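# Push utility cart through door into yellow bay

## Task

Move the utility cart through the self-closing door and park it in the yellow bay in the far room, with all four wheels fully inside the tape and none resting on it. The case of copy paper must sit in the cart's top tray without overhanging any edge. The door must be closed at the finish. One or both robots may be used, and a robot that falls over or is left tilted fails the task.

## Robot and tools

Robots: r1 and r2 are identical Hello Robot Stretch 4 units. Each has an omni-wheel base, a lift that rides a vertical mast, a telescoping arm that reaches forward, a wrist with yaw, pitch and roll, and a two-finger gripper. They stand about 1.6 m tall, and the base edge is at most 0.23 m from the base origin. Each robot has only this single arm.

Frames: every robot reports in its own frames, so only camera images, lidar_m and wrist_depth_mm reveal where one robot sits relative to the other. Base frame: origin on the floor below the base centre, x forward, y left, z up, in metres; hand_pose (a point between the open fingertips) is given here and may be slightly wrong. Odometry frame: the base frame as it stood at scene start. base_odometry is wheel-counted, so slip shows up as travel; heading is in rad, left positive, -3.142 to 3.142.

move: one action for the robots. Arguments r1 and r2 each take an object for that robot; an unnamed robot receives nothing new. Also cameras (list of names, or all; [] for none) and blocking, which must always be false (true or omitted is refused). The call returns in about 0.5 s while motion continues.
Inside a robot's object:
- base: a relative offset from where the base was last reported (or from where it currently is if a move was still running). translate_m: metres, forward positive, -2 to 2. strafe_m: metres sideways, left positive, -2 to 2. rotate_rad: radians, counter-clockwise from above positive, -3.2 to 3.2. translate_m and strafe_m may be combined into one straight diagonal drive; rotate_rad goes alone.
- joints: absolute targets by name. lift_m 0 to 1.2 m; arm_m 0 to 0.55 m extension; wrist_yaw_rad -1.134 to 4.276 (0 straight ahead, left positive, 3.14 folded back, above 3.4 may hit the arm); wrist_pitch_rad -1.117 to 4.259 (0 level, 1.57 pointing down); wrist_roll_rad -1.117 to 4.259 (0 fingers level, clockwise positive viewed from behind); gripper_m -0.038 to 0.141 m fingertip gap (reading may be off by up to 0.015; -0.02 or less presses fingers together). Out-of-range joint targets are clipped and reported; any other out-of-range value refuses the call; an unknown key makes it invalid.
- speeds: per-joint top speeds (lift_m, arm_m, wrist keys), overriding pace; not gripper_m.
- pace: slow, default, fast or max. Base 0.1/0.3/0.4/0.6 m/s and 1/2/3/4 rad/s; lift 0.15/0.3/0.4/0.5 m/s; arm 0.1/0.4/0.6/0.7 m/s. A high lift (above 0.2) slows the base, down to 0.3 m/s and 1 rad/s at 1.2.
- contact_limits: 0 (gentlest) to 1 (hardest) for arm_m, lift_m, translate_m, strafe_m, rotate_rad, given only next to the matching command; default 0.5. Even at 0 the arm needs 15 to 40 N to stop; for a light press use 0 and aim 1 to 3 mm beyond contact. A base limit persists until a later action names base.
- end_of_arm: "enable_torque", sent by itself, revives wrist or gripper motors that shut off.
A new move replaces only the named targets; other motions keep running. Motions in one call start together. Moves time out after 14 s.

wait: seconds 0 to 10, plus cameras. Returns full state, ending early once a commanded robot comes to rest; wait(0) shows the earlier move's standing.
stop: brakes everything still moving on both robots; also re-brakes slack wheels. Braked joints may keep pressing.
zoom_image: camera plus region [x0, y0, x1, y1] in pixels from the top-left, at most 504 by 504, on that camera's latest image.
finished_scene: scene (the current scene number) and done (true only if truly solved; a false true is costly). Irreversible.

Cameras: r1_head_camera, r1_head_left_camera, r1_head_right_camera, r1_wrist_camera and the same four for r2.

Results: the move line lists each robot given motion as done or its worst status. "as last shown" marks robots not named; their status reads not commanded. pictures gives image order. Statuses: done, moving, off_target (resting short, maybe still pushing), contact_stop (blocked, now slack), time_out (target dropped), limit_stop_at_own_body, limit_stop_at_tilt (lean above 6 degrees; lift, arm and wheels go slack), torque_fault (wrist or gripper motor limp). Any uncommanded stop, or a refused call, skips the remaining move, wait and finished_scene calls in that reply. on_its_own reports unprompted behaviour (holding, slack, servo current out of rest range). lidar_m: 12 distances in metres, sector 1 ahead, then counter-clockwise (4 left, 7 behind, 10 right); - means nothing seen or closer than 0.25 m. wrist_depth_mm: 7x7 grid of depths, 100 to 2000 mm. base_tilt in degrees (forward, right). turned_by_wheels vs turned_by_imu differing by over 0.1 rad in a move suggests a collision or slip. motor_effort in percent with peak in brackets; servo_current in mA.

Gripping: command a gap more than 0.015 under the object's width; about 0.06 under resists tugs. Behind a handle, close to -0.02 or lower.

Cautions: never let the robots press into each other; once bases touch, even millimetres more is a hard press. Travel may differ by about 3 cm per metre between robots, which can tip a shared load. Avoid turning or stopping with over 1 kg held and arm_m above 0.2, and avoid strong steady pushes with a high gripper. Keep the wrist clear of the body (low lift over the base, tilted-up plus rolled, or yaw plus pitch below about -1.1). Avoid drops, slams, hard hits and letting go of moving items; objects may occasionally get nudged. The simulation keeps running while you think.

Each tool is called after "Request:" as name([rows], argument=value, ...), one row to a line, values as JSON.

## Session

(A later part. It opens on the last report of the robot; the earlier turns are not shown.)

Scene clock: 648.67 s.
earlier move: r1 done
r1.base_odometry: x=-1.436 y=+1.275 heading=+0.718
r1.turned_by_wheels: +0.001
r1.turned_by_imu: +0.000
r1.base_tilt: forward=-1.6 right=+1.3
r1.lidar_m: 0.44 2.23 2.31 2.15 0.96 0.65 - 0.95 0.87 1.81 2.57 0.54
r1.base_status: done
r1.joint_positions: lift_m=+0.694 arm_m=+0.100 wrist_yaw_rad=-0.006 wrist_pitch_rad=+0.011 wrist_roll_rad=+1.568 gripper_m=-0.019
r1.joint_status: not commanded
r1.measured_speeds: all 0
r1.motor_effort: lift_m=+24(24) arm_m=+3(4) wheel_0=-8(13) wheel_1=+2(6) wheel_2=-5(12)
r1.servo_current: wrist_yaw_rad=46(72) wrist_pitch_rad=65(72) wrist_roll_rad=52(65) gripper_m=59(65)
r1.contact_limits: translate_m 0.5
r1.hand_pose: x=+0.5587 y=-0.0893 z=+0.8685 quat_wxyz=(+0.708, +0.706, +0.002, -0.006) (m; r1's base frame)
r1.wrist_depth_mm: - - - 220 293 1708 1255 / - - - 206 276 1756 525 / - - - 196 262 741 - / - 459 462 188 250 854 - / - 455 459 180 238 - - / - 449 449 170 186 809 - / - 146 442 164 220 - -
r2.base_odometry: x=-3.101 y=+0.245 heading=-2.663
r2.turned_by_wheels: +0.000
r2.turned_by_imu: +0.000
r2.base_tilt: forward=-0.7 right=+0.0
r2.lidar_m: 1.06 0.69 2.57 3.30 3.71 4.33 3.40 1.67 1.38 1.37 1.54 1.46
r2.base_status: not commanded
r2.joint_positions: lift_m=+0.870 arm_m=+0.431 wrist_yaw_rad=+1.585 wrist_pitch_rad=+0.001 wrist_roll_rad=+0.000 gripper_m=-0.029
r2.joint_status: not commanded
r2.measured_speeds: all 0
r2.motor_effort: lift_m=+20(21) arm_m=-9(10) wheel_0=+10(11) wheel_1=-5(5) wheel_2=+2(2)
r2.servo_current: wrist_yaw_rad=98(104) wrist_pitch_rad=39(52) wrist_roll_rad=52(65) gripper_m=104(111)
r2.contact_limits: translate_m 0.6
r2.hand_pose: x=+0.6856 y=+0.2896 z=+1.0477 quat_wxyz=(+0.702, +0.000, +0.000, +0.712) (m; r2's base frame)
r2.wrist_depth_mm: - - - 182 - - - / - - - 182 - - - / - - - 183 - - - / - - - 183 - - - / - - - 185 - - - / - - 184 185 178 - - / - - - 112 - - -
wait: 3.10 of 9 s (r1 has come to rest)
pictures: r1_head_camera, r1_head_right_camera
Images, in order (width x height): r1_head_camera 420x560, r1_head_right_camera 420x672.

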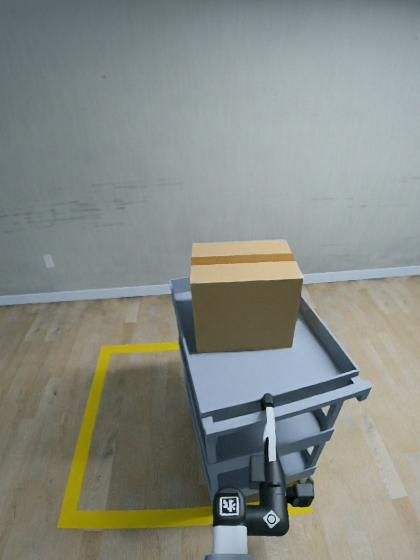

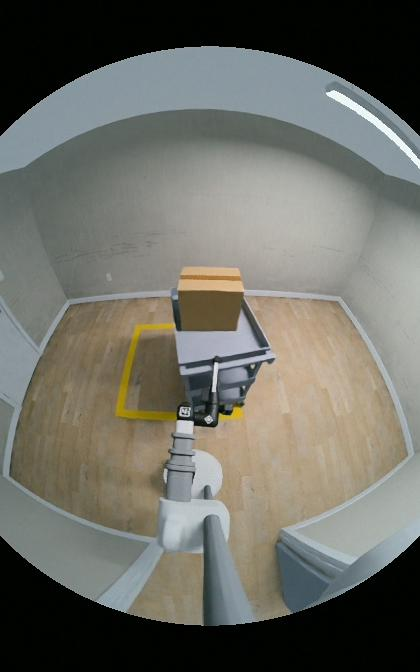

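Request:
move(blocking=false, r1={"base":{"strafe_m":-0.19},"pace":"slow","contact_limits":{"strafe_m":0.6}}, cameras=[])

Request:
wait(seconds=5, cameras=[])

Request:
move(blocking=false, r1={"base":{"rotate_rad":0.18},"pace":"slow","contact_limits":{"rotate_rad":0.6}}, cameras=[])

Request:
wait(seconds=5, cameras=["r1_head_camera"])

Request:
move(blocking=false, r1={"base":{"strafe_m":-0.19},"pace":"slow","contact_limits":{"strafe_m":0.6}}, cameras=[])

Request:
wait(seconds=5, cameras=[])

Request:
move(blocking=false, r1={"base":{"rotate_rad":0.18},"pace":"slow","contact_limits":{"rotate_rad":0.6}}, cameras=[])

Request:
wait(seconds=5, cameras=["r1_head_camera"])

Scene clock: 663.70 s.
move: r1 moving
r1.base_odometry: x=-1.427 y=+1.264 heading=+0.718
r1.turned_by_wheels: +0.000
r1.turned_by_imu: +0.000
r1.base_tilt: forward=-1.6 right=+1.2
r1.lidar_m: 0.45 2.22 2.30 2.16 0.90 0.65 - 0.92 0.86 1.78 2.56 0.53
r1.base_status: strafe_m moving
r1.joint_positions: lift_m=+0.694 arm_m=+0.100 wrist_yaw_rad=-0.003 wrist_pitch_rad=+0.011 wrist_roll_rad=+1.568 gripper_m=-0.019
r1.joint_status: not commanded
r1.measured_speeds: translate_m=+0.000 strafe_m=-0.057 rotate_rad=+0.002 lift_m=+0.000 arm_m=+0.000 wrist_yaw_rad=+0.002 wrist_pitch_rad=+0.000 wrist_roll_rad=+0.000
r1.motor_effort: lift_m=+24(24) arm_m=+3(4) wheel_0=+8(9) wheel_1=-5(7) wheel_2=+1(3)
r1.servo_current: wrist_yaw_rad=46(65) wrist_pitch_rad=65(65) wrist_roll_rad=46(59) gripper_m=59(59)
r1.contact_limits: strafe_m 0.6
r1.hand_pose: x=+0.5590 y=-0.0882 z=+0.8685 quat_wxyz=(+0.708, +0.706, +0.003, -0.005) (m; r1's base frame)
r1.wrist_depth_mm: - - - 215 289 1756 1255 / - - - 204 273 1756 530 / - - - 195 260 732 - / - 455 459 186 249 866 - / - 455 455 179 238 - - / - 449 452 171 203 798 - / - 146 445 165 220 - -
r2: as last shown
r2.base_tilt: forward=-0.6 right=+0.1
r2.lidar_m: 1.13 0.68 2.57 3.31 3.68 4.35 3.40 1.71 1.40 1.38 1.56 1.45
r2.motor_effort: lift_m=+20(20) arm_m=-9(10) wheel_0=+10(11) wheel_1=-5(5) wheel_2=+2(2)
r2.servo_current: wrist_yaw_rad=98(98) wrist_pitch_rad=39(46) wrist_roll_rad=52(52) gripper_m=98(111)
r2.contact_limits: translate_m 0.6
r2.wrist_depth_mm: - - - 182 - - - / - - - 182 - - - / - - - 183 - - - / - - - 184 - - - / - - - 185 - - - / - - 184 186 179 - - / - - - 112 - - -
pictures: none
No camera images: "cameras" was empty.

Scene clock: 666.27 s.
earlier move: r1 done
r1.base_odometry: x=-1.311 y=+1.132 heading=+0.719
r1.turned_by_wheels: +0.001
r1.turned_by_imu: +0.001
r1.base_tilt: forward=-1.5 right=+1.3
r1.lidar_m: 0.38 0.63 2.48 2.34 0.92 0.74 - 0.75 0.74 1.75 2.40 0.57
r1.base_status: done
r1.joint_positions: lift_m=+0.694 arm_m=+0.100 wrist_yaw_rad=+0.006 wrist_pitch_rad=+0.011 wrist_roll_rad=+1.568 gripper_m=-0.019
r1.joint_status: not commanded
r1.measured_speeds: all 0
r1.motor_effort: lift_m=+23(24) arm_m=-4(4) wheel_0=+6(16) wheel_1=-3(7) wheel_2=+7(8)
r1.servo_current: wrist_yaw_rad=39(72) wrist_pitch_rad=65(72) wrist_roll_rad=52(65) gripper_m=52(59)
r1.contact_limits: strafe_m 0.6
r1.hand_pose: x=+0.5598 y=-0.0857 z=+0.8685 quat_wxyz=(+0.708, +0.706, +0.006, -0.002) (m; r1's base frame)
r1.wrist_depth_mm: - - - 267 345 - - / - - - 238 314 1618 504 / - - - 219 290 1618 554 / - - 477 202 268 732 - / - 466 462 189 250 866 - / - 445 445 176 234 - - / - 146 427 165 218 - -
r2.base_odometry: x=-3.101 y=+0.245 heading=-2.663
r2.turned_by_wheels: +0.000
r2.turned_by_imu: +0.000
r2.base_tilt: forward=-0.7 right=+0.0
r2.lidar_m: 1.08 0.68 2.55 3.32 3.69 4.32 3.43 1.72 1.39 1.38 1.57 1.45
r2.base_status: not commanded
r2.joint_positions: lift_m=+0.870 arm_m=+0.431 wrist_yaw_rad=+1.585 wrist_pitch_rad=+0.001 wrist_roll_rad=+0.000 gripper_m=-0.029
r2.joint_status: not commanded
r2.measured_speeds: all 0
r2.motor_effort: lift_m=+20(21) arm_m=-9(10) wheel_0=+10(11) wheel_1=-5(5) wheel_2=+2(2)
r2.servo_current: wrist_yaw_rad=85(104) wrist_pitch_rad=33(52) wrist_roll_rad=59(65) gripper_m=111(111)
r2.contact_limits: translate_m 0.6
r2.hand_pose: x=+0.6856 y=+0.2896 z=+1.0477 quat_wxyz=(+0.702, +0.000, +0.000, +0.712) (m; r2's base frame)
r2.wrist_depth_mm: - - - 182 - - - / - - - 182 - - - / - - - 183 - - - / - - - 184 - - - / - - - 184 - - - / - - 185 186 178 - - / - - - 112 - - -
wait: 2.57 of 5 s (r1 has come to rest)
pictures: none
No camera images: "cameras" was empty.

Scene clock: 666.77 s.
move: r1 moving
r1.base_odometry: x=-1.311 y=+1.132 heading=+0.836
r1.turned_by_wheels: +0.118
r1.turned_by_imu: +0.117
r1.base_tilt: forward=-1.6 right=+1.3
r1.lidar_m: 0.42 2.26 2.42 2.12 0.81 0.73 - 0.75 0.87 2.36 2.50 0.54
r1.base_status: rotate_rad moving
r1.joint_positions: lift_m=+0.694 arm_m=+0.100 wrist_yaw_rad=-0.010 wrist_pitch_rad=+0.011 wrist_roll_rad=+1.568 gripper_m=-0.019
r1.joint_status: not commanded
r1.measured_speeds: translate_m=+0.000 strafe_m=+0.000 rotate_rad=+0.359 lift_m=+0.000 arm_m=+0.000 wrist_yaw_rad=-0.044 wrist_pitch_rad=+0.000 wrist_roll_rad=+0.000
r1.motor_effort: lift_m=+24(24) arm_m=-1(4) wheel_0=-11(11) wheel_1=-5(8) wheel_2=-10(10)
r1.servo_current: wrist_yaw_rad=59(65) wrist_pitch_rad=65(65) wrist_roll_rad=33(59) gripper_m=59(59)
r1.contact_limits: rotate_rad 0.6
r1.hand_pose: x=+0.5583 y=-0.0903 z=+0.8685 quat_wxyz=(+0.708, +0.706, +0.001, -0.008) (m; r1's base frame)
r1.wrist_depth_mm: - - - 244 327 1618 1229 / - - - 224 300 1661 517 / - - - 208 278 1708 559 / - 469 469 194 258 768 - / - 455 459 181 241 854 - / - 442 204 170 186 - - / - 146 430 160 215 - -
r2: as last shown
r2.base_tilt: forward=-0.6 right=+0.1
r2.lidar_m: 1.10 0.70 2.58 3.31 3.67 4.32 3.46 1.71 1.40 1.36 1.54 1.45
r2.motor_effort: lift_m=+20(20) arm_m=-9(9) wheel_0=+10(11) wheel_1=-4(5) wheel_2=+2(2)
r2.servo_current: wrist_yaw_rad=78(91) wrist_pitch_rad=39(39) wrist_roll_rad=39(59) gripper_m=98(111)
r2.contact_limits: translate_m 0.6
r2.wrist_depth_mm: - - - 182 - - - / - - - 182 - - - / - - - 183 - - - / - - - 183 - - - / - - - 185 - - - / - - 185 186 178 - - / - - - 112 - - -
pictures: none
No camera images: "cameras" was empty.

Scene clock: 667.63 s.
earlier move: r1 done
r1.base_odometry: x=-1.311 y=+1.132 heading=+0.898
r1.turned_by_wheels: +0.062
r1.turned_by_imu: +0.062
r1.base_tilt: forward=-1.6 right=+1.3
r1.lidar_m: 0.44 2.37 2.38 1.73 0.74 0.74 1.34 0.74 0.93 2.36 2.54 0.55
r1.base_status: done
r1.joint_positions: lift_m=+0.694 arm_m=+0.100 wrist_yaw_rad=-0.003 wrist_pitch_rad=+0.011 wrist_roll_rad=+1.568 gripper_m=-0.019
r1.joint_status: not commanded
r1.measured_speeds: all 0
r1.motor_effort: lift_m=+23(24) arm_m=+4(4) wheel_0=-1(12) wheel_1=-1(8) wheel_2=-3(12)
r1.servo_current: wrist_yaw_rad=52(72) wrist_pitch_rad=65(72) wrist_roll_rad=65(65) gripper_m=52(59)
r1.contact_limits: rotate_rad 0.6
r1.hand_pose: x=+0.5590 y=-0.0882 z=+0.8685 quat_wxyz=(+0.708, +0.706, +0.003, -0.005) (m; r1's base frame)
r1.wrist_depth_mm: - - - 199 266 1618 1281 / - - - 193 259 1661 554 / - 452 455 187 251 798 - / - 449 455 182 243 866 - / - 455 455 176 236 - - / - 452 455 170 202 809 - / - 145 455 166 222 - -
r2.base_odometry: x=-3.101 y=+0.245 heading=-2.663
r2.turned_by_wheels: +0.000
r2.turned_by_imu: +0.000
r2.base_tilt: forward=-0.7 right=+0.1
r2.lidar_m: 1.07 0.68 2.58 3.30 3.70 4.34 3.43 1.69 1.37 1.37 1.56 1.45
r2.base_status: not commanded
r2.joint_positions: lift_m=+0.870 arm_m=+0.431 wrist_yaw_rad=+1.585 wrist_pitch_rad=+0.001 wrist_roll_rad=+0.000 gripper_m=-0.029
r2.joint_status: not commanded
r2.measured_speeds: all 0
r2.motor_effort: lift_m=+20(20) arm_m=-9(10) wheel_0=+10(11) wheel_1=-5(5) wheel_2=+2(2)
r2.servo_current: wrist_yaw_rad=91(98) wrist_pitch_rad=39(39) wrist_roll_rad=65(65) gripper_m=104(111)
r2.contact_limits: translate_m 0.6
r2.hand_pose: x=+0.6856 y=+0.2896 z=+1.0477 quat_wxyz=(+0.702, +0.000, +0.000, +0.712) (m; r2's base frame)
r2.wrist_depth_mm: - - - 182 - - - / - - - 183 - - - / - - - 182 - - - / - - - 183 - - - / - - - 185 - - - / - - 185 186 179 - - / - - - 112 - - -
wait: 0.87 of 5 s (r1 has come to rest)
pictures: r1_head_camera
Images, in order (width x height): r1_head_camera 420x560.

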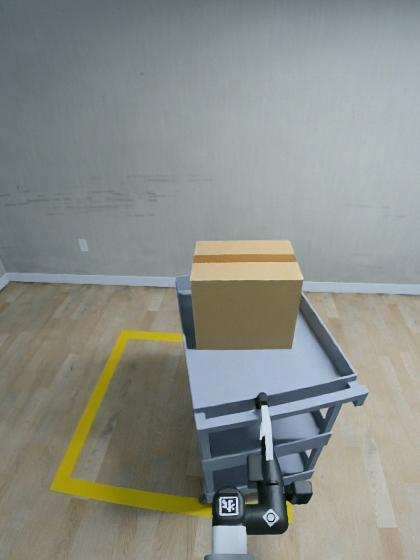

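Scene clock: 668.13 s.
move: r1 moving
r1.base_odometry: x=-1.300 y=+1.123 heading=+0.898
r1.turned_by_wheels: +0.000
r1.turned_by_imu: +0.000
r1.base_tilt: forward=-1.6 right=+1.2
r1.lidar_m: 0.45 2.37 2.39 1.73 0.77 0.72 1.27 0.70 0.94 2.35 2.54 0.54
r1.base_status: strafe_m moving
r1.joint_positions: lift_m=+0.694 arm_m=+0.100 wrist_yaw_rad=+0.000 wrist_pitch_rad=+0.011 wrist_roll_rad=+1.568 gripper_m=-0.019
r1.joint_status: not commanded
r1.measured_speeds: translate_m=-0.001 strafe_m=-0.057 rotate_rad=+0.005 lift_m=+0.000 arm_m=+0.000 wrist_yaw_rad=+0.021 wrist_pitch_rad=+0.000 wrist_roll_rad=+0.000
r1.motor_effort: lift_m=+24(24) arm_m=+4(4) wheel_0=+8(9) wheel_1=-3(7) wheel_2=+0(1)
r1.servo_current: wrist_yaw_rad=65(72) wrist_pitch_rad=65(72) wrist_roll_rad=26(65) gripper_m=59(59)
r1.contact_limits: strafe_m 0.6
r1.hand_pose: x=+0.5592 y=-0.0876 z=+0.8685 quat_wxyz=(+0.708, +0.706, +0.004, -0.004) (m; r1's base frame)
r1.wrist_depth_mm: - - - 197 264 1576 1281 / - - - 193 256 1618 - / - 449 455 185 250 788 - / - 452 455 181 242 866 - / - 455 455 176 236 - - / - 455 452 170 204 809 - / - 145 459 167 223 - -
r2: as last shown
r2.lidar_m: 1.08 0.66 2.59 3.30 3.68 4.33 3.42 1.71 1.40 1.38 1.55 1.45
r2.motor_effort: lift_m=+20(20) arm_m=-9(10) wheel_0=+11(11) wheel_1=-5(5) wheel_2=+2(2)
r2.servo_current: wrist_yaw_rad=98(98) wrist_pitch_rad=46(46) wrist_roll_rad=52(59) gripper_m=104(111)
r2.contact_limits: translate_m 0.6
r2.wrist_depth_mm: - - - 182 - - - / - - - 182 - - - / - - - 183 - - - / - - - 184 - - - / - - - 185 - - - / - - 185 186 179 - - / - - - 112 - - -
pictures: none
No camera images: "cameras" was empty.

Scene clock: 670.67 s.
earlier move: r1 done
r1.base_odometry: x=-1.163 y=+1.014 heading=+0.899
r1.turned_by_wheels: +0.000
r1.turned_by_imu: +0.001
r1.base_tilt: forward=-1.5 right=+1.3
r1.lidar_m: 0.41 0.67 2.58 1.78 0.84 4.38 0.74 0.65 0.98 2.16 2.34 0.56
r1.base_status: done
r1.joint_positions: lift_m=+0.694 arm_m=+0.100 wrist_yaw_rad=+0.005 wrist_pitch_rad=+0.011 wrist_roll_rad=+1.568 gripper_m=-0.019
r1.joint_status: not commanded
r1.measured_speeds: all 0
r1.motor_effort: lift_m=+24(24) arm_m=-4(4) wheel_0=+4(15) wheel_1=-4(7) wheel_2=+5(6)
r1.servo_current: wrist_yaw_rad=65(72) wrist_pitch_rad=65(72) wrist_roll_rad=46(65) gripper_m=52(65)
r1.contact_limits: strafe_m 0.6
r1.hand_pose: x=+0.5597 y=-0.0859 z=+0.8685 quat_wxyz=(+0.708, +0.706, +0.006, -0.002) (m; r1's base frame)
r1.wrist_depth_mm: - - - 257 334 - - / - - - 232 307 1618 512 / - - - 214 283 1618 - / - 473 473 200 265 768 - / - 459 462 187 248 866 - / - 449 445 176 231 - - / - 146 430 166 219 - -
r2.base_odometry: x=-3.101 y=+0.245 heading=-2.663
r2.turned_by_wheels: +0.000
r2.turned_by_imu: +0.000
r2.base_tilt: forward=-0.6 right=+0.1
r2.lidar_m: 1.08 0.66 2.57 3.31 3.70 4.33 3.43 1.70 1.39 1.37 1.55 1.43
r2.base_status: not commanded
r2.joint_positions: lift_m=+0.870 arm_m=+0.431 wrist_yaw_rad=+1.585 wrist_pitch_rad=+0.001 wrist_roll_rad=+0.000 gripper_m=-0.029
r2.joint_status: not commanded
r2.measured_speeds: all 0
r2.motor_effort: lift_m=+20(21) arm_m=-9(10) wheel_0=+10(11) wheel_1=-5(5) wheel_2=+2(2)
r2.servo_current: wrist_yaw_rad=85(98) wrist_pitch_rad=39(46) wrist_roll_rad=33(59) gripper_m=104(111)
r2.contact_limits: translate_m 0.6
r2.hand_pose: x=+0.6856 y=+0.2896 z=+1.0477 quat_wxyz=(+0.702, +0.000, +0.000, +0.712) (m; r2's base frame)
r2.wrist_depth_mm: - - - 182 - - - / - - - 182 - - - / - - - 183 - - - / - - - 184 - - - / - - - 185 - - - / - - 185 186 179 - - / - - - 112 - - -
wait: 2.53 of 5 s (r1 has come to rest)
pictures: none
No camera images: "cameras" was empty.

Scene clock: 671.17 s.
move: r1 moving
r1.base_odometry: x=-1.163 y=+1.014 heading=+1.017
r1.turned_by_wheels: +0.118
r1.turned_by_imu: +0.118
r1.base_tilt: forward=-1.6 right=+1.3
r1.lidar_m: 0.40 2.45 2.54 1.36 0.87 4.69 0.64 0.68 1.12 2.18 2.43 0.53
r1.base_status: rotate_rad moving
r1.joint_positions: lift_m=+0.694 arm_m=+0.100 wrist_yaw_rad=-0.010 wrist_pitch_rad=+0.011 wrist_roll_rad=+1.568 gripper_m=-0.019
r1.joint_status: not commanded
r1.measured_speeds: translate_m=-0.001 strafe_m=-0.001 rotate_rad=+0.368 lift_m=+0.000 arm_m=+0.000 wrist_yaw_rad=-0.031 wrist_pitch_rad=+0.000 wrist_roll_rad=+0.000
r1.motor_effort: lift_m=+23(24) arm_m=-2(4) wheel_0=-14(15) wheel_1=-3(8) wheel_2=-10(10)
r1.servo_current: wrist_yaw_rad=59(59) wrist_pitch_rad=59(72) wrist_roll_rad=39(52) gripper_m=52(59)
r1.contact_limits: rotate_rad 0.6
r1.hand_pose: x=+0.5584 y=-0.0902 z=+0.8685 quat_wxyz=(+0.708, +0.706, +0.001, -0.007) (m; r1's base frame)
r1.wrist_depth_mm: - - - 235 314 1661 1229 / - - - 216 291 1661 525 / - - - 202 273 1537 - / - 466 469 191 256 798 - / - 455 459 181 241 854 - / - 445 445 169 185 - - / - 146 433 162 217 - -
r2: as last shown
r2.base_tilt: forward=-0.6 right=+0.0
r2.lidar_m: 1.09 0.67 2.59 3.32 3.68 4.32 3.42 1.72 1.38 1.38 1.51 1.45
r2.motor_effort: lift_m=+20(20) arm_m=-9(9) wheel_0=+10(10) wheel_1=-5(5) wheel_2=+2(2)
r2.servo_current: wrist_yaw_rad=72(91) wrist_pitch_rad=39(46) wrist_roll_rad=46(52) gripper_m=104(111)
r2.contact_limits: translate_m 0.6
r2.wrist_depth_mm: - - - 182 - - - / - - - 182 - - - / - - - 183 - - - / - - - 183 - - - / - - - 185 - - - / - - 185 185 178 - - / - - - 112 - - -
pictures: none
No camera images: "cameras" was empty.

Scene clock: 672.10 s.
earlier move: r1 done
r1.base_odometry: x=-1.163 y=+1.014 heading=+1.078
r1.turned_by_wheels: +0.062
r1.turned_by_imu: +0.062
r1.base_tilt: forward=-1.6 right=+1.3
r1.lidar_m: 0.48 2.54 2.52 1.19 0.87 5.19 0.64 0.66 1.26 2.19 2.54 0.53
r1.base_status: done
r1.joint_positions: lift_m=+0.694 arm_m=+0.100 wrist_yaw_rad=-0.002 wrist_pitch_rad=+0.011 wrist_roll_rad=+1.568 gripper_m=-0.019
r1.joint_status: not commanded
r1.measured_speeds: all 0
r1.motor_effort: lift_m=+23(24) arm_m=+4(4) wheel_0=+0(15) wheel_1=-1(8) wheel_2=-4(11)
r1.servo_current: wrist_yaw_rad=20(72) wrist_pitch_rad=65(72) wrist_roll_rad=39(65) gripper_m=59(59)
r1.contact_limits: rotate_rad 0.6
r1.hand_pose: x=+0.5590 y=-0.0881 z=+0.8685 quat_wxyz=(+0.708, +0.706, +0.003, -0.005) (m; r1's base frame)
r1.wrist_depth_mm: - - - 190 257 1499 1281 / - - - 186 251 1499 - / - 449 449 182 246 854 - / - 452 452 179 240 - - / - 455 455 174 236 - - / - 459 455 170 203 809 - / - 462 466 167 224 - -
r2.base_odometry: x=-3.101 y=+0.245 heading=-2.663
r2.turned_by_wheels: +0.000
r2.turned_by_imu: +0.000
r2.base_tilt: forward=-0.6 right=+0.0
r2.lidar_m: 1.07 0.68 2.57 3.30 3.70 4.34 3.45 1.68 1.39 1.37 1.54 1.39
r2.base_status: not commanded
r2.joint_positions: lift_m=+0.870 arm_m=+0.431 wrist_yaw_rad=+1.585 wrist_pitch_rad=+0.001 wrist_roll_rad=+0.000 gripper_m=-0.029
r2.joint_status: not commanded
r2.measured_speeds: all 0
r2.motor_effort: lift_m=+20(20) arm_m=-9(9) wheel_0=+10(11) wheel_1=-5(5) wheel_2=+2(2)
r2.servo_current: wrist_yaw_rad=85(98) wrist_pitch_rad=46(46) wrist_roll_rad=52(59) gripper_m=104(111)
r2.contact_limits: translate_m 0.6
r2.hand_pose: x=+0.6856 y=+0.2896 z=+1.0477 quat_wxyz=(+0.702, +0.000, +0.000, +0.712) (m; r2's base frame)
r2.wrist_depth_mm: - - - 182 - - - / - - - 182 - - - / - - - 183 - - - / - - - 183 - - - / - - - 185 - - - / - - 184 185 178 - - / - - - 112 - - -
wait: 0.93 of 5 s (r1 has come to rest)
pictures: r1_head_camera
Images, in order (width x height): r1_head_camera 420x560.

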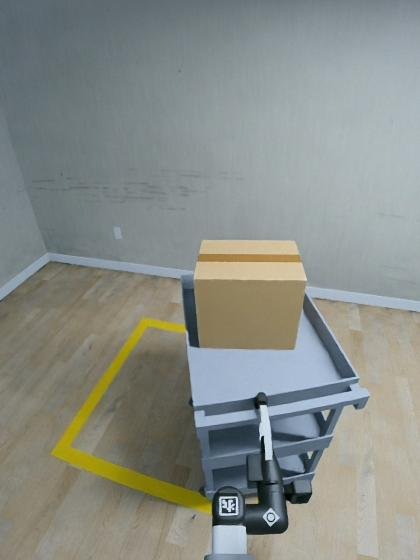

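Request:
move(blocking=false, r1={"base":{"strafe_m":-0.19},"pace":"slow","contact_limits":{"strafe_m":0.6}}, cameras=[])

Request:
wait(seconds=5, cameras=[])

Request:
move(blocking=false, r1={"base":{"rotate_rad":0.18},"pace":"slow","contact_limits":{"rotate_rad":0.6}}, cameras=[])

Request:
wait(seconds=5, cameras=[])

Request:
move(blocking=false, r1={"base":{"strafe_m":-0.19},"pace":"slow","contact_limits":{"strafe_m":0.6}}, cameras=[])

Request:
wait(seconds=5, cameras=[])

Request:
move(blocking=false, r1={"base":{"rotate_rad":0.18},"pace":"slow","contact_limits":{"rotate_rad":0.6}}, cameras=[])

Request:
wait(seconds=5, cameras=["r1_head_camera","r1_head_left_camera"])

Scene clock: 682.73 s.
move: r1 moving
r1.base_odometry: x=-1.150 y=+1.007 heading=+1.079
r1.turned_by_wheels: +0.000
r1.turned_by_imu: +0.000
r1.base_tilt: forward=-1.6 right=+1.3
r1.lidar_m: 0.42 2.54 2.55 1.21 0.89 5.24 0.59 0.69 1.26 2.16 2.55 0.55
r1.base_status: strafe_m moving
r1.joint_positions: lift_m=+0.694 arm_m=+0.100 wrist_yaw_rad=+0.000 wrist_pitch_rad=+0.011 wrist_roll_rad=+1.568 gripper_m=-0.019
r1.joint_status: not commanded
r1.measured_speeds: translate_m=-0.001 strafe_m=-0.057 rotate_rad=+0.003 lift_m=+0.000 arm_m=+0.000 wrist_yaw_rad=+0.007 wrist_pitch_rad=+0.000 wrist_roll_rad=+0.000
r1.motor_effort: lift_m=+24(24) arm_m=+4(4) wheel_0=+10(10) wheel_1=-4(7) wheel_2=-1(3)
r1.servo_current: wrist_yaw_rad=46(59) wrist_pitch_rad=65(72) wrist_roll_rad=52(65) gripper_m=52(59)
r1.contact_limits: strafe_m 0.6
r1.hand_pose: x=+0.5592 y=-0.0875 z=+0.8685 quat_wxyz=(+0.708, +0.706, +0.004, -0.004) (m; r1's base frame)
r1.wrist_depth_mm: - - - 190 257 1618 1205 / - - - 186 250 1537 - / - 445 449 182 246 866 - / - 449 455 179 239 - - / - 452 455 175 235 - - / - 455 459 170 187 809 - / - 459 466 167 224 - -
r2: as last shown
r2.lidar_m: 1.11 0.68 2.54 3.30 3.68 4.34 3.44 1.73 1.38 1.38 1.53 1.44
r2.motor_effort: lift_m=+20(20) arm_m=-10(10) wheel_0=+10(11) wheel_1=-5(5) wheel_2=+2(2)
r2.servo_current: wrist_yaw_rad=85(98) wrist_pitch_rad=46(46) wrist_roll_rad=52(52) gripper_m=98(111)
r2.contact_limits: translate_m 0.6
r2.wrist_depth_mm: - - - 182 - - - / - - - 183 - - - / - - - 183 - - - / - - - 183 - - - / - - - 185 - - - / - - 184 186 178 - - / - - - 113 - - -
pictures: none
No camera images: "cameras" was empty.

Scene clock: 685.40 s.
earlier move: r1 done
r1.base_odometry: x=-0.995 y=+0.924 heading=+1.078
r1.turned_by_wheels: +0.000
r1.turned_by_imu: +0.000
r1.base_tilt: forward=-1.6 right=+1.3
r1.lidar_m: 0.43 0.79 2.72 1.28 1.01 5.56 0.63 0.75 1.38 1.99 2.32 0.57
r1.base_status: done
r1.joint_positions: lift_m=+0.694 arm_m=+0.100 wrist_yaw_rad=+0.003 wrist_pitch_rad=+0.011 wrist_roll_rad=+1.568 gripper_m=-0.019
r1.joint_status: not commanded
r1.measured_speeds: all 0
r1.motor_effort: lift_m=+23(24) arm_m=+0(4) wheel_0=+4(12) wheel_1=-3(7) wheel_2=+1(3)
r1.servo_current: wrist_yaw_rad=59(72) wrist_pitch_rad=65(72) wrist_roll_rad=52(78) gripper_m=52(65)
r1.contact_limits: strafe_m 0.6
r1.hand_pose: x=+0.5595 y=-0.0866 z=+0.8685 quat_wxyz=(+0.708, +0.706, +0.005, -0.003) (m; r1's base frame)
r1.wrist_depth_mm: - - - 242 322 - 1229 / - - - 224 298 1537 512 / - - - 208 278 1537 - / - 469 469 196 260 788 - / - 455 459 185 245 854 - / - 445 442 173 230 - - / - 436 433 165 219 - -
r2.base_odometry: x=-3.101 y=+0.245 heading=-2.663
r2.turned_by_wheels: +0.000
r2.turned_by_imu: +0.000
r2.base_tilt: forward=-0.7 right=+0.0
r2.lidar_m: 1.10 0.70 2.59 3.31 3.68 4.35 3.42 1.69 1.38 1.39 1.54 1.43
r2.base_status: not commanded
r2.joint_positions: lift_m=+0.870 arm_m=+0.431 wrist_yaw_rad=+1.585 wrist_pitch_rad=+0.001 wrist_roll_rad=+0.000 gripper_m=-0.029
r2.joint_status: not commanded
r2.measured_speeds: all 0
r2.motor_effort: lift_m=+20(21) arm_m=-9(10) wheel_0=+10(11) wheel_1=-5(5) wheel_2=+2(2)
r2.servo_current: wrist_yaw_rad=85(104) wrist_pitch_rad=33(46) wrist_roll_rad=46(59) gripper_m=98(111)
r2.contact_limits: translate_m 0.6
r2.hand_pose: x=+0.6856 y=+0.2896 z=+1.0477 quat_wxyz=(+0.702, +0.000, +0.000, +0.712) (m; r2's base frame)
r2.wrist_depth_mm: - - - 182 - - - / - - - 182 - - - / - - - 183 - - - / - - - 183 - - - / - - - 185 - - - / - - 185 186 178 - - / - - - 112 - - -
wait: 2.67 of 5 s (r1 has come to rest)
pictures: none
No camera images: "cameras" was empty.

Scene clock: 685.90 s.
move: r1 moving
r1.base_odometry: x=-0.995 y=+0.924 heading=+1.197
r1.turned_by_wheels: +0.118
r1.turned_by_imu: +0.118
r1.base_tilt: forward=-1.6 right=+1.3
r1.lidar_m: 0.44 2.73 2.72 1.05 1.03 0.71 0.63 0.82 1.70 2.03 2.33 0.54
r1.base_status: rotate_rad moving
r1.joint_positions: lift_m=+0.694 arm_m=+0.100 wrist_yaw_rad=-0.010 wrist_pitch_rad=+0.011 wrist_roll_rad=+1.568 gripper_m=-0.019
r1.joint_status: not commanded
r1.measured_speeds: translate_m=-0.001 strafe_m=-0.001 rotate_rad=+0.373 lift_m=+0.000 arm_m=+0.000 wrist_yaw_rad=-0.007 wrist_pitch_rad=+0.000 wrist_roll_rad=+0.000
r1.motor_effort: lift_m=+24(24) arm_m=+2(2) wheel_0=-13(14) wheel_1=-3(8) wheel_2=-11(12)
r1.servo_current: wrist_yaw_rad=46(72) wrist_pitch_rad=65(72) wrist_roll_rad=59(59) gripper_m=59(59)
r1.contact_limits: rotate_rad 0.6
r1.hand_pose: x=+0.5583 y=-0.0903 z=+0.8685 quat_wxyz=(+0.708, +0.706, +0.000, -0.008) (m; r1's base frame)
r1.wrist_depth_mm: - - - 227 304 1537 1255 / - - - 213 283 1537 517 / - - - 198 267 699 - / - 462 466 189 253 854 - / - 455 455 179 239 - - / - 445 442 168 186 - - / - 433 433 161 216 - -
r2: as last shown
r2.base_tilt: forward=-0.7 right=+0.1
r2.lidar_m: 1.07 0.67 2.55 3.30 3.67 4.33 3.45 1.72 1.40 1.38 1.54 1.45
r2.motor_effort: lift_m=+20(20) arm_m=-9(9) wheel_0=+10(11) wheel_1=-5(5) wheel_2=+2(2)
r2.servo_current: wrist_yaw_rad=85(98) wrist_pitch_rad=39(46) wrist_roll_rad=52(52) gripper_m=111(111)
r2.contact_limits: translate_m 0.6
r2.wrist_depth_mm: - - - 182 - - - / - - - 182 - - - / - - - 183 - - - / - - - 184 - - - / - - - 185 - - - / - - 185 186 178 - - / - - - 112 - - -
pictures: none
No camera images: "cameras" was empty.

Scene clock: 686.80 s.
earlier move: r1 done
r1.base_odometry: x=-0.996 y=+0.924 heading=+1.258
r1.turned_by_wheels: +0.062
r1.turned_by_imu: +0.062
r1.base_tilt: forward=-1.6 right=+1.3
r1.lidar_m: 0.44 2.84 2.71 1.03 1.08 0.61 0.63 0.87 2.00 2.05 2.28 0.51
r1.base_status: done
r1.joint_positions: lift_m=+0.694 arm_m=+0.100 wrist_yaw_rad=+0.000 wrist_pitch_rad=+0.011 wrist_roll_rad=+1.568 gripper_m=-0.019
r1.joint_status: not commanded
r1.measured_speeds: all 0
r1.motor_effort: lift_m=+24(24) arm_m=+4(4) wheel_0=+0(14) wheel_1=+0(8) wheel_2=+0(12)
r1.servo_current: wrist_yaw_rad=52(72) wrist_pitch_rad=65(72) wrist_roll_rad=33(59) gripper_m=52(59)
r1.contact_limits: rotate_rad 0.6
r1.hand_pose: x=+0.5592 y=-0.0874 z=+0.8686 quat_wxyz=(+0.708, +0.706, +0.004, -0.004) (m; r1's base frame)
r1.wrist_depth_mm: - - - 183 248 1499 1229 / - - - 180 245 699 - / - 442 445 178 241 854 - / - 449 449 176 237 - - / - 455 459 173 234 - - / - 466 459 170 205 809 - / - 466 469 167 226 - -
r2.base_odometry: x=-3.101 y=+0.245 heading=-2.663
r2.turned_by_wheels: +0.000
r2.turned_by_imu: +0.000
r2.base_tilt: forward=-0.7 right=+0.0
r2.lidar_m: 1.11 0.68 2.57 3.30 3.70 4.33 3.43 1.71 1.40 1.37 1.54 1.44
r2.base_status: not commanded
r2.joint_positions: lift_m=+0.870 arm_m=+0.431 wrist_yaw_rad=+1.585 wrist_pitch_rad=+0.001 wrist_roll_rad=+0.000 gripper_m=-0.029
r2.joint_status: not commanded
r2.measured_speeds: all 0
r2.motor_effort: lift_m=+20(20) arm_m=-9(9) wheel_0=+10(11) wheel_1=-5(5) wheel_2=+2(2)
r2.servo_current: wrist_yaw_rad=85(98) wrist_pitch_rad=39(46) wrist_roll_rad=46(59) gripper_m=111(111)
r2.contact_limits: translate_m 0.6
r2.hand_pose: x=+0.6856 y=+0.2896 z=+1.0477 quat_wxyz=(+0.702, +0.000, +0.000, +0.712) (m; r2's base frame)
r2.wrist_depth_mm: - - - 182 - - - / - - - 182 - - - / - - - 182 - - - / - - - 184 - - - / - - - 185 - - - / - - 184 186 178 - - / - - - 112 - - -
wait: 0.90 of 5 s (r1 has come to rest)
pictures: none
No camera images: "cameras" was empty.

Scene clock: 687.30 s.
move: r1 moving
r1.base_odometry: x=-0.982 y=+0.920 heading=+1.259
r1.turned_by_wheels: +0.000
r1.turned_by_imu: +0.000
r1.base_tilt: forward=-1.6 right=+1.3
r1.lidar_m: 0.46 2.83 2.71 1.05 1.08 0.62 0.63 0.85 1.98 2.02 2.28 0.53
r1.base_status: strafe_m moving
r1.joint_positions: lift_m=+0.694 arm_m=+0.100 wrist_yaw_rad=+0.001 wrist_pitch_rad=+0.011 wrist_roll_rad=+1.568 gripper_m=-0.019
r1.joint_status: not commanded
r1.measured_speeds: translate_m=-0.001 strafe_m=-0.056 rotate_rad=+0.003 lift_m=+0.000 arm_m=+0.000 wrist_yaw_rad=+0.002 wrist_pitch_rad=+0.000 wrist_roll_rad=+0.000
r1.motor_effort: lift_m=+24(24) arm_m=+4(4) wheel_0=+11(11) wheel_1=-6(7) wheel_2=-1(1)
r1.servo_current: wrist_yaw_rad=52(59) wrist_pitch_rad=59(78) wrist_roll_rad=33(72) gripper_m=52(59)
r1.contact_limits: strafe_m 0.6
r1.hand_pose: x=+0.5593 y=-0.0872 z=+0.8686 quat_wxyz=(+0.708, +0.706, +0.004, -0.004) (m; r1's base frame)
r1.wrist_depth_mm: - - - 184 249 1537 1229 / - - - 181 246 741 - / - 439 442 179 241 842 - / - 445 449 176 237 - - / - 455 459 173 235 - - / - 462 459 170 230 809 - / - 469 473 167 226 - -
r2: as last shown
r2.base_tilt: forward=-0.6 right=+0.0
r2.lidar_m: 1.07 0.67 2.58 3.30 3.68 4.30 3.42 1.72 1.37 1.38 1.53 1.44
r2.motor_effort: lift_m=+20(21) arm_m=-9(9) wheel_0=+10(11) wheel_1=-5(5) wheel_2=+2(2)
r2.servo_current: wrist_yaw_rad=91(98) wrist_pitch_rad=39(46) wrist_roll_rad=52(59) gripper_m=104(111)
r2.contact_limits: translate_m 0.6
r2.wrist_depth_mm: - - - 182 - - - / - - - 182 - - - / - - - 182 - - - / - - - 183 - - - / - - - 184 - - - / - - 185 186 179 - - / - - - 112 - - -
pictures: none
No camera images: "cameras" was empty.

Scene clock: 689.83 s.
earlier move: r1 done
r1.base_odometry: x=-0.815 y=+0.866 heading=+1.259
r1.turned_by_wheels: +0.000
r1.turned_by_imu: -0.001
r1.base_tilt: forward=-1.6 right=+1.3
r1.lidar_m: 0.42 0.84 2.88 1.20 1.30 0.72 0.74 1.01 1.82 1.90 2.19 0.57
r1.base_status: done
r1.joint_positions: lift_m=+0.694 arm_m=+0.100 wrist_yaw_rad=+0.004 wrist_pitch_rad=+0.011 wrist_roll_rad=+1.568 gripper_m=-0.019
r1.joint_status: not commanded
r1.measured_speeds: all 0
r1.motor_effort: lift_m=+23(24) arm_m=-4(4) wheel_0=+3(11) wheel_1=-3(7) wheel_2=+6(7)
r1.servo_current: wrist_yaw_rad=72(72) wrist_pitch_rad=59(78) wrist_roll_rad=46(72) gripper_m=52(59)
r1.contact_limits: strafe_m 0.6
r1.hand_pose: x=+0.5596 y=-0.0862 z=+0.8686 quat_wxyz=(+0.708, +0.706, +0.005, -0.002) (m; r1's base frame)
r1.wrist_depth_mm: - - - 234 309 - 1229 / - - - 219 290 1499 525 / - - - 206 273 691 - / - 466 469 196 258 842 - / - 459 459 185 246 866 - / - 449 449 176 232 - - / - 439 439 167 220 - -
r2.base_odometry: x=-3.101 y=+0.245 heading=-2.663
r2.turned_by_wheels: +0.000
r2.turned_by_imu: +0.000
r2.base_tilt: forward=-0.6 right=+0.0
r2.lidar_m: 1.06 0.69 2.57 3.32 3.70 4.34 3.42 1.70 1.37 1.36 1.54 1.45
r2.base_status: not commanded
r2.joint_positions: lift_m=+0.870 arm_m=+0.431 wrist_yaw_rad=+1.585 wrist_pitch_rad=+0.001 wrist_roll_rad=+0.000 gripper_m=-0.029
r2.joint_status: not commanded
r2.measured_speeds: all 0
r2.motor_effort: lift_m=+20(21) arm_m=-9(10) wheel_0=+10(11) wheel_1=-4(5) wheel_2=+2(2)
r2.servo_current: wrist_yaw_rad=85(98) wrist_pitch_rad=46(52) wrist_roll_rad=39(59) gripper_m=104(111)
r2.contact_limits: translate_m 0.6
r2.hand_pose: x=+0.6856 y=+0.2896 z=+1.0477 quat_wxyz=(+0.702, +0.000, +0.000, +0.712) (m; r2's base frame)
r2.wrist_depth_mm: - - - 182 - - - / - - - 182 - - - / - - - 182 - - - / - - - 184 - - - / - - - 184 - - - / - - 185 186 178 - - / - - - 112 - - -
wait: 2.53 of 5 s (r1 has come to rest)
pictures: none
No camera images: "cameras" was empty.

Scene clock: 690.33 s.
move: r1 moving
r1.base_odometry: x=-0.815 y=+0.866 heading=+1.377
r1.turned_by_wheels: +0.118
r1.turned_by_imu: +0.118
r1.base_tilt: forward=-1.6 right=+1.3
r1.lidar_m: 0.45 2.96 2.50 1.21 4.30 0.71 0.77 1.10 1.83 1.91 2.10 0.51
r1.base_status: rotate_rad moving
r1.joint_positions: lift_m=+0.694 arm_m=+0.100 wrist_yaw_rad=-0.009 wrist_pitch_rad=+0.011 wrist_roll_rad=+1.568 gripper_m=-0.019
r1.joint_status: not commanded
r1.measured_speeds: translate_m=+0.000 strafe_m=-0.001 rotate_rad=+0.371 lift_m=+0.000 arm_m=+0.000 wrist_yaw_rad=-0.008 wrist_pitch_rad=+0.000 wrist_roll_rad=+0.000
r1.motor_effort: lift_m=+23(24) arm_m=-2(4) wheel_0=-11(14) wheel_1=-5(8) wheel_2=-9(10)
r1.servo_current: wrist_yaw_rad=46(72) wrist_pitch_rad=65(72) wrist_roll_rad=46(59) gripper_m=52(59)
r1.contact_limits: rotate_rad 0.6
r1.hand_pose: x=+0.5585 y=-0.0900 z=+0.8686 quat_wxyz=(+0.708, +0.706, +0.001, -0.007) (m; r1's base frame)
r1.wrist_depth_mm: - - - 218 291 1537 1308 / - - - 206 276 1537 535 / - - - 195 263 723 - / - 459 466 187 250 854 - / - 455 459 179 239 - - / - 449 449 170 185 - - / - 442 442 164 220 - -
r2: as last shown
r2.base_tilt: forward=-0.7 right=+0.0
r2.lidar_m: 1.07 0.68 2.59 3.32 3.69 4.33 3.38 1.74 1.40 1.37 1.55 1.46
r2.motor_effort: lift_m=+20(20) arm_m=-9(9) wheel_0=+10(10) wheel_1=-5(5) wheel_2=+2(2)
r2.servo_current: wrist_yaw_rad=85(91) wrist_pitch_rad=39(46) wrist_roll_rad=46(59) gripper_m=111(111)
r2.contact_limits: translate_m 0.6
r2.wrist_depth_mm: - - - 182 - - - / - - - 182 - - - / - - - 183 - - - / - - - 184 - - - / - - - 184 - - - / - - 185 186 179 - - / - - - 112 - - -
pictures: none
No camera images: "cameras" was empty.

Scene clock: 691.27 s.
earlier move: r1 done
r1.base_odometry: x=-0.815 y=+0.866 heading=+1.439
r1.turned_by_wheels: +0.062
r1.turned_by_imu: +0.062
r1.base_tilt: forward=-1.6 right=+1.3
r1.lidar_m: 0.47 2.93 2.11 1.23 4.63 0.71 0.79 1.17 1.82 1.96 2.10 0.52
r1.base_status: done
r1.joint_positions: lift_m=+0.694 arm_m=+0.100 wrist_yaw_rad=+0.000 wrist_pitch_rad=+0.011 wrist_roll_rad=+1.568 gripper_m=-0.019
r1.joint_status: not commanded
r1.measured_speeds: all 0
r1.motor_effort: lift_m=+24(24) arm_m=+4(4) wheel_0=-1(16) wheel_1=+0(8) wheel_2=-2(11)
r1.servo_current: wrist_yaw_rad=39(78) wrist_pitch_rad=65(72) wrist_roll_rad=39(72) gripper_m=52(59)
r1.contact_limits: rotate_rad 0.6
r1.hand_pose: x=+0.5592 y=-0.0875 z=+0.8686 quat_wxyz=(+0.708, +0.706, +0.004, -0.004) (m; r1's base frame)
r1.wrist_depth_mm: - - - 180 243 1537 525 / - - - 177 241 691 - / - 439 439 176 238 854 - / - 449 449 174 236 - - / - 459 459 172 233 - - / - 466 462 170 204 - - / - 477 477 168 228 - -
r2.base_odometry: x=-3.101 y=+0.245 heading=-2.663
r2.turned_by_wheels: +0.000
r2.turned_by_imu: +0.000
r2.base_tilt: forward=-0.7 right=+0.0
r2.lidar_m: 1.07 0.67 2.57 3.32 3.71 4.34 3.42 1.72 1.39 1.37 1.54 1.44
r2.base_status: not commanded
r2.joint_positions: lift_m=+0.870 arm_m=+0.431 wrist_yaw_rad=+1.585 wrist_pitch_rad=+0.001 wrist_roll_rad=+0.000 gripper_m=-0.029
r2.joint_status: not commanded
r2.measured_speeds: all 0
r2.motor_effort: lift_m=+20(21) arm_m=-9(9) wheel_0=+11(11) wheel_1=-4(5) wheel_2=+1(2)
r2.servo_current: wrist_yaw_rad=85(98) wrist_pitch_rad=46(46) wrist_roll_rad=52(59) gripper_m=104(111)
r2.contact_limits: translate_m 0.6
r2.hand_pose: x=+0.6856 y=+0.2896 z=+1.0477 quat_wxyz=(+0.702, +0.000, +0.000, +0.712) (m; r2's base frame)
r2.wrist_depth_mm: - - - 182 - - - / - - - 182 - - - / - - - 183 - - - / - - - 184 - - - / - - - 185 - - - / - - 184 186 178 - - / - - - 112 - - -
wait: 0.93 of 5 s (r1 has come to rest)
pictures: r1_head_camera, r1_head_left_camera
Images, in order (width x height): r1_head_camera 420x560, r1_head_left_camera 420x672.

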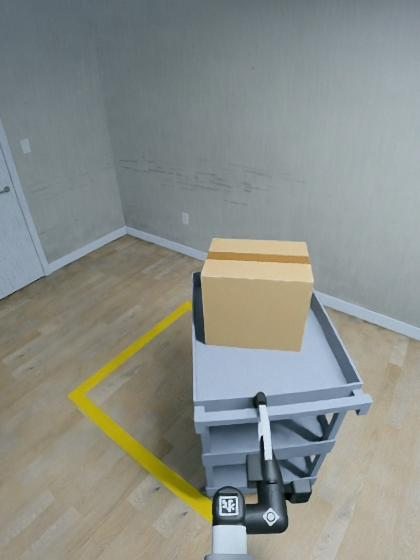

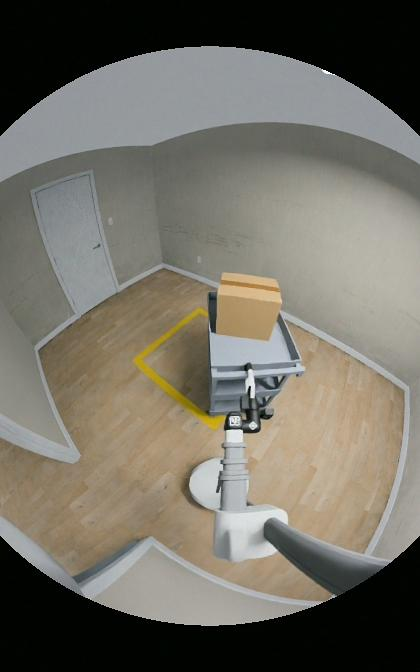

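Request:
move(blocking=false, r1={"base":{"translate_m":0.4,"strafe_m":0.07},"pace":"slow","contact_limits":{"translate_m":0.5}}, cameras=[])

Request:
wait(seconds=8, cameras=["r1_head_camera","r1_head_right_camera"])

Scene clock: 698.37 s.
move: r1 moving
r1.base_odometry: x=-0.815 y=+0.878 heading=+1.438
r1.turned_by_wheels: +0.000
r1.turned_by_imu: +0.000
r1.base_tilt: forward=-1.6 right=+1.2
r1.lidar_m: 0.45 2.90 2.11 1.21 4.59 0.70 0.77 1.17 1.83 2.01 2.09 0.52
r1.base_status: translate_m moving; strafe_m moving
r1.joint_positions: lift_m=+0.694 arm_m=+0.100 wrist_yaw_rad=-0.001 wrist_pitch_rad=+0.011 wrist_roll_rad=+1.568 gripper_m=-0.019
r1.joint_status: not commanded
r1.measured_speeds: translate_m=+0.047 strafe_m=+0.007 rotate_rad=-0.005 lift_m=+0.000 arm_m=+0.000 wrist_yaw_rad=-0.022 wrist_pitch_rad=+0.000 wrist_roll_rad=+0.000
r1.motor_effort: lift_m=+24(24) arm_m=+4(4) wheel_0=+4(8) wheel_1=+5(6) wheel_2=-11(11)
r1.servo_current: wrist_yaw_rad=46(59) wrist_pitch_rad=59(72) wrist_roll_rad=46(59) gripper_m=52(65)
r1.contact_limits: translate_m 0.5
r1.hand_pose: x=+0.5591 y=-0.0877 z=+0.8686 quat_wxyz=(+0.708, +0.706, +0.004, -0.004) (m; r1's base frame)
r1.wrist_depth_mm: - - - 186 252 1499 1229 / - - - 182 247 699 - / - 442 445 179 242 798 - / - 449 449 176 237 - - / - 452 452 172 233 - - / - 459 462 169 187 798 - / - 462 466 165 224 - -
r2: as last shown
r2.lidar_m: 1.08 0.67 2.56 3.32 3.71 4.33 3.47 1.70 1.39 1.37 1.54 1.44
r2.motor_effort: lift_m=+20(21) arm_m=-9(10) wheel_0=+10(10) wheel_1=-4(5) wheel_2=+2(2)
r2.servo_current: wrist_yaw_rad=85(98) wrist_pitch_rad=39(46) wrist_roll_rad=46(52) gripper_m=111(111)
r2.contact_limits: translate_m 0.6
r2.wrist_depth_mm: - - - 182 - - - / - - - 183 - - - / - - - 183 - - - / - - - 184 - - - / - - - 185 - - - / - - 184 186 178 - - / - - - 112 - - -
pictures: none
No camera images: "cameras" was empty.

Scene clock: 703.20 s.
earlier move: r1 done
r1.base_odometry: x=-0.831 y=+1.271 heading=+1.438
r1.turned_by_wheels: +0.000
r1.turned_by_imu: -0.003
r1.base_tilt: forward=-1.6 right=+1.3
r1.lidar_m: 0.47 2.62 2.58 1.30 1.22 1.02 1.09 1.61 2.10 2.30 1.80 0.50
r1.base_status: done
r1.joint_positions: lift_m=+0.694 arm_m=+0.100 wrist_yaw_rad=-0.005 wrist_pitch_rad=+0.011 wrist_roll_rad=+1.568 gripper_m=-0.019
r1.joint_status: not commanded
r1.measured_speeds: all 0
r1.motor_effort: lift_m=+23(24) arm_m=+4(4) wheel_0=+0(8) wheel_1=+2(7) wheel_2=-5(14)
r1.servo_current: wrist_yaw_rad=59(72) wrist_pitch_rad=59(72) wrist_roll_rad=46(72) gripper_m=52(65)
r1.contact_limits: translate_m 0.5
r1.hand_pose: x=+0.5588 y=-0.0889 z=+0.8686 quat_wxyz=(+0.708, +0.706, +0.002, -0.006) (m; r1's base frame)
r1.wrist_depth_mm: - 392 392 148 206 707 - / - 404 407 152 212 - - / - 424 430 156 216 - - / - 449 455 160 223 - - / - 480 484 164 229 - - / - - 500 167 186 1708 - / - - - 171 242 - 1308
r2.base_odometry: x=-3.101 y=+0.245 heading=-2.663
r2.turned_by_wheels: +0.000
r2.turned_by_imu: +0.001
r2.base_tilt: forward=-0.7 right=+0.0
r2.lidar_m: 1.05 0.67 2.59 3.31 3.68 4.31 3.45 1.71 1.40 1.36 1.52 1.47
r2.base_status: not commanded
r2.joint_positions: lift_m=+0.870 arm_m=+0.431 wrist_yaw_rad=+1.585 wrist_pitch_rad=+0.001 wrist_roll_rad=+0.000 gripper_m=-0.029
r2.joint_status: not commanded
r2.measured_speeds: all 0
r2.motor_effort: lift_m=+20(21) arm_m=-9(10) wheel_0=+10(11) wheel_1=-5(5) wheel_2=+2(2)
r2.servo_current: wrist_yaw_rad=85(98) wrist_pitch_rad=33(46) wrist_roll_rad=46(65) gripper_m=111(111)
r2.contact_limits: translate_m 0.6
r2.hand_pose: x=+0.6856 y=+0.2896 z=+1.0477 quat_wxyz=(+0.702, +0.000, +0.000, +0.712) (m; r2's base frame)
r2.wrist_depth_mm: - - - 182 - - - / - - - 182 - - - / - - - 183 - - - / - - - 184 - - - / - - - 185 - - - / - - 185 186 178 - - / - - - 112 - - -
wait: 4.83 of 8 s (r1 has come to rest)
pictures: r1_head_camera, r1_head_right_camera
Images, in order (width x height): r1_head_camera 420x560, r1_head_right_camera 420x672.

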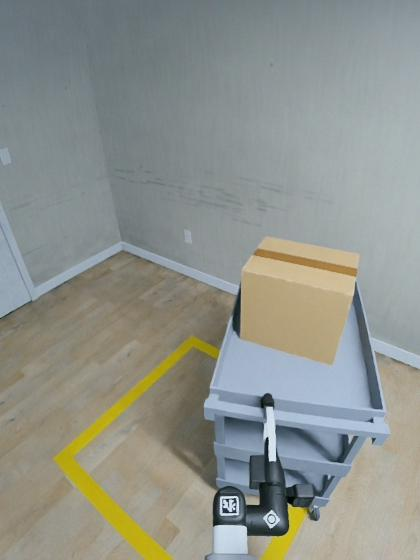

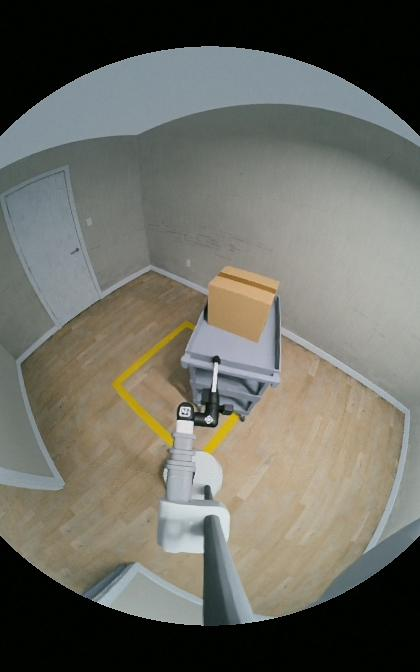

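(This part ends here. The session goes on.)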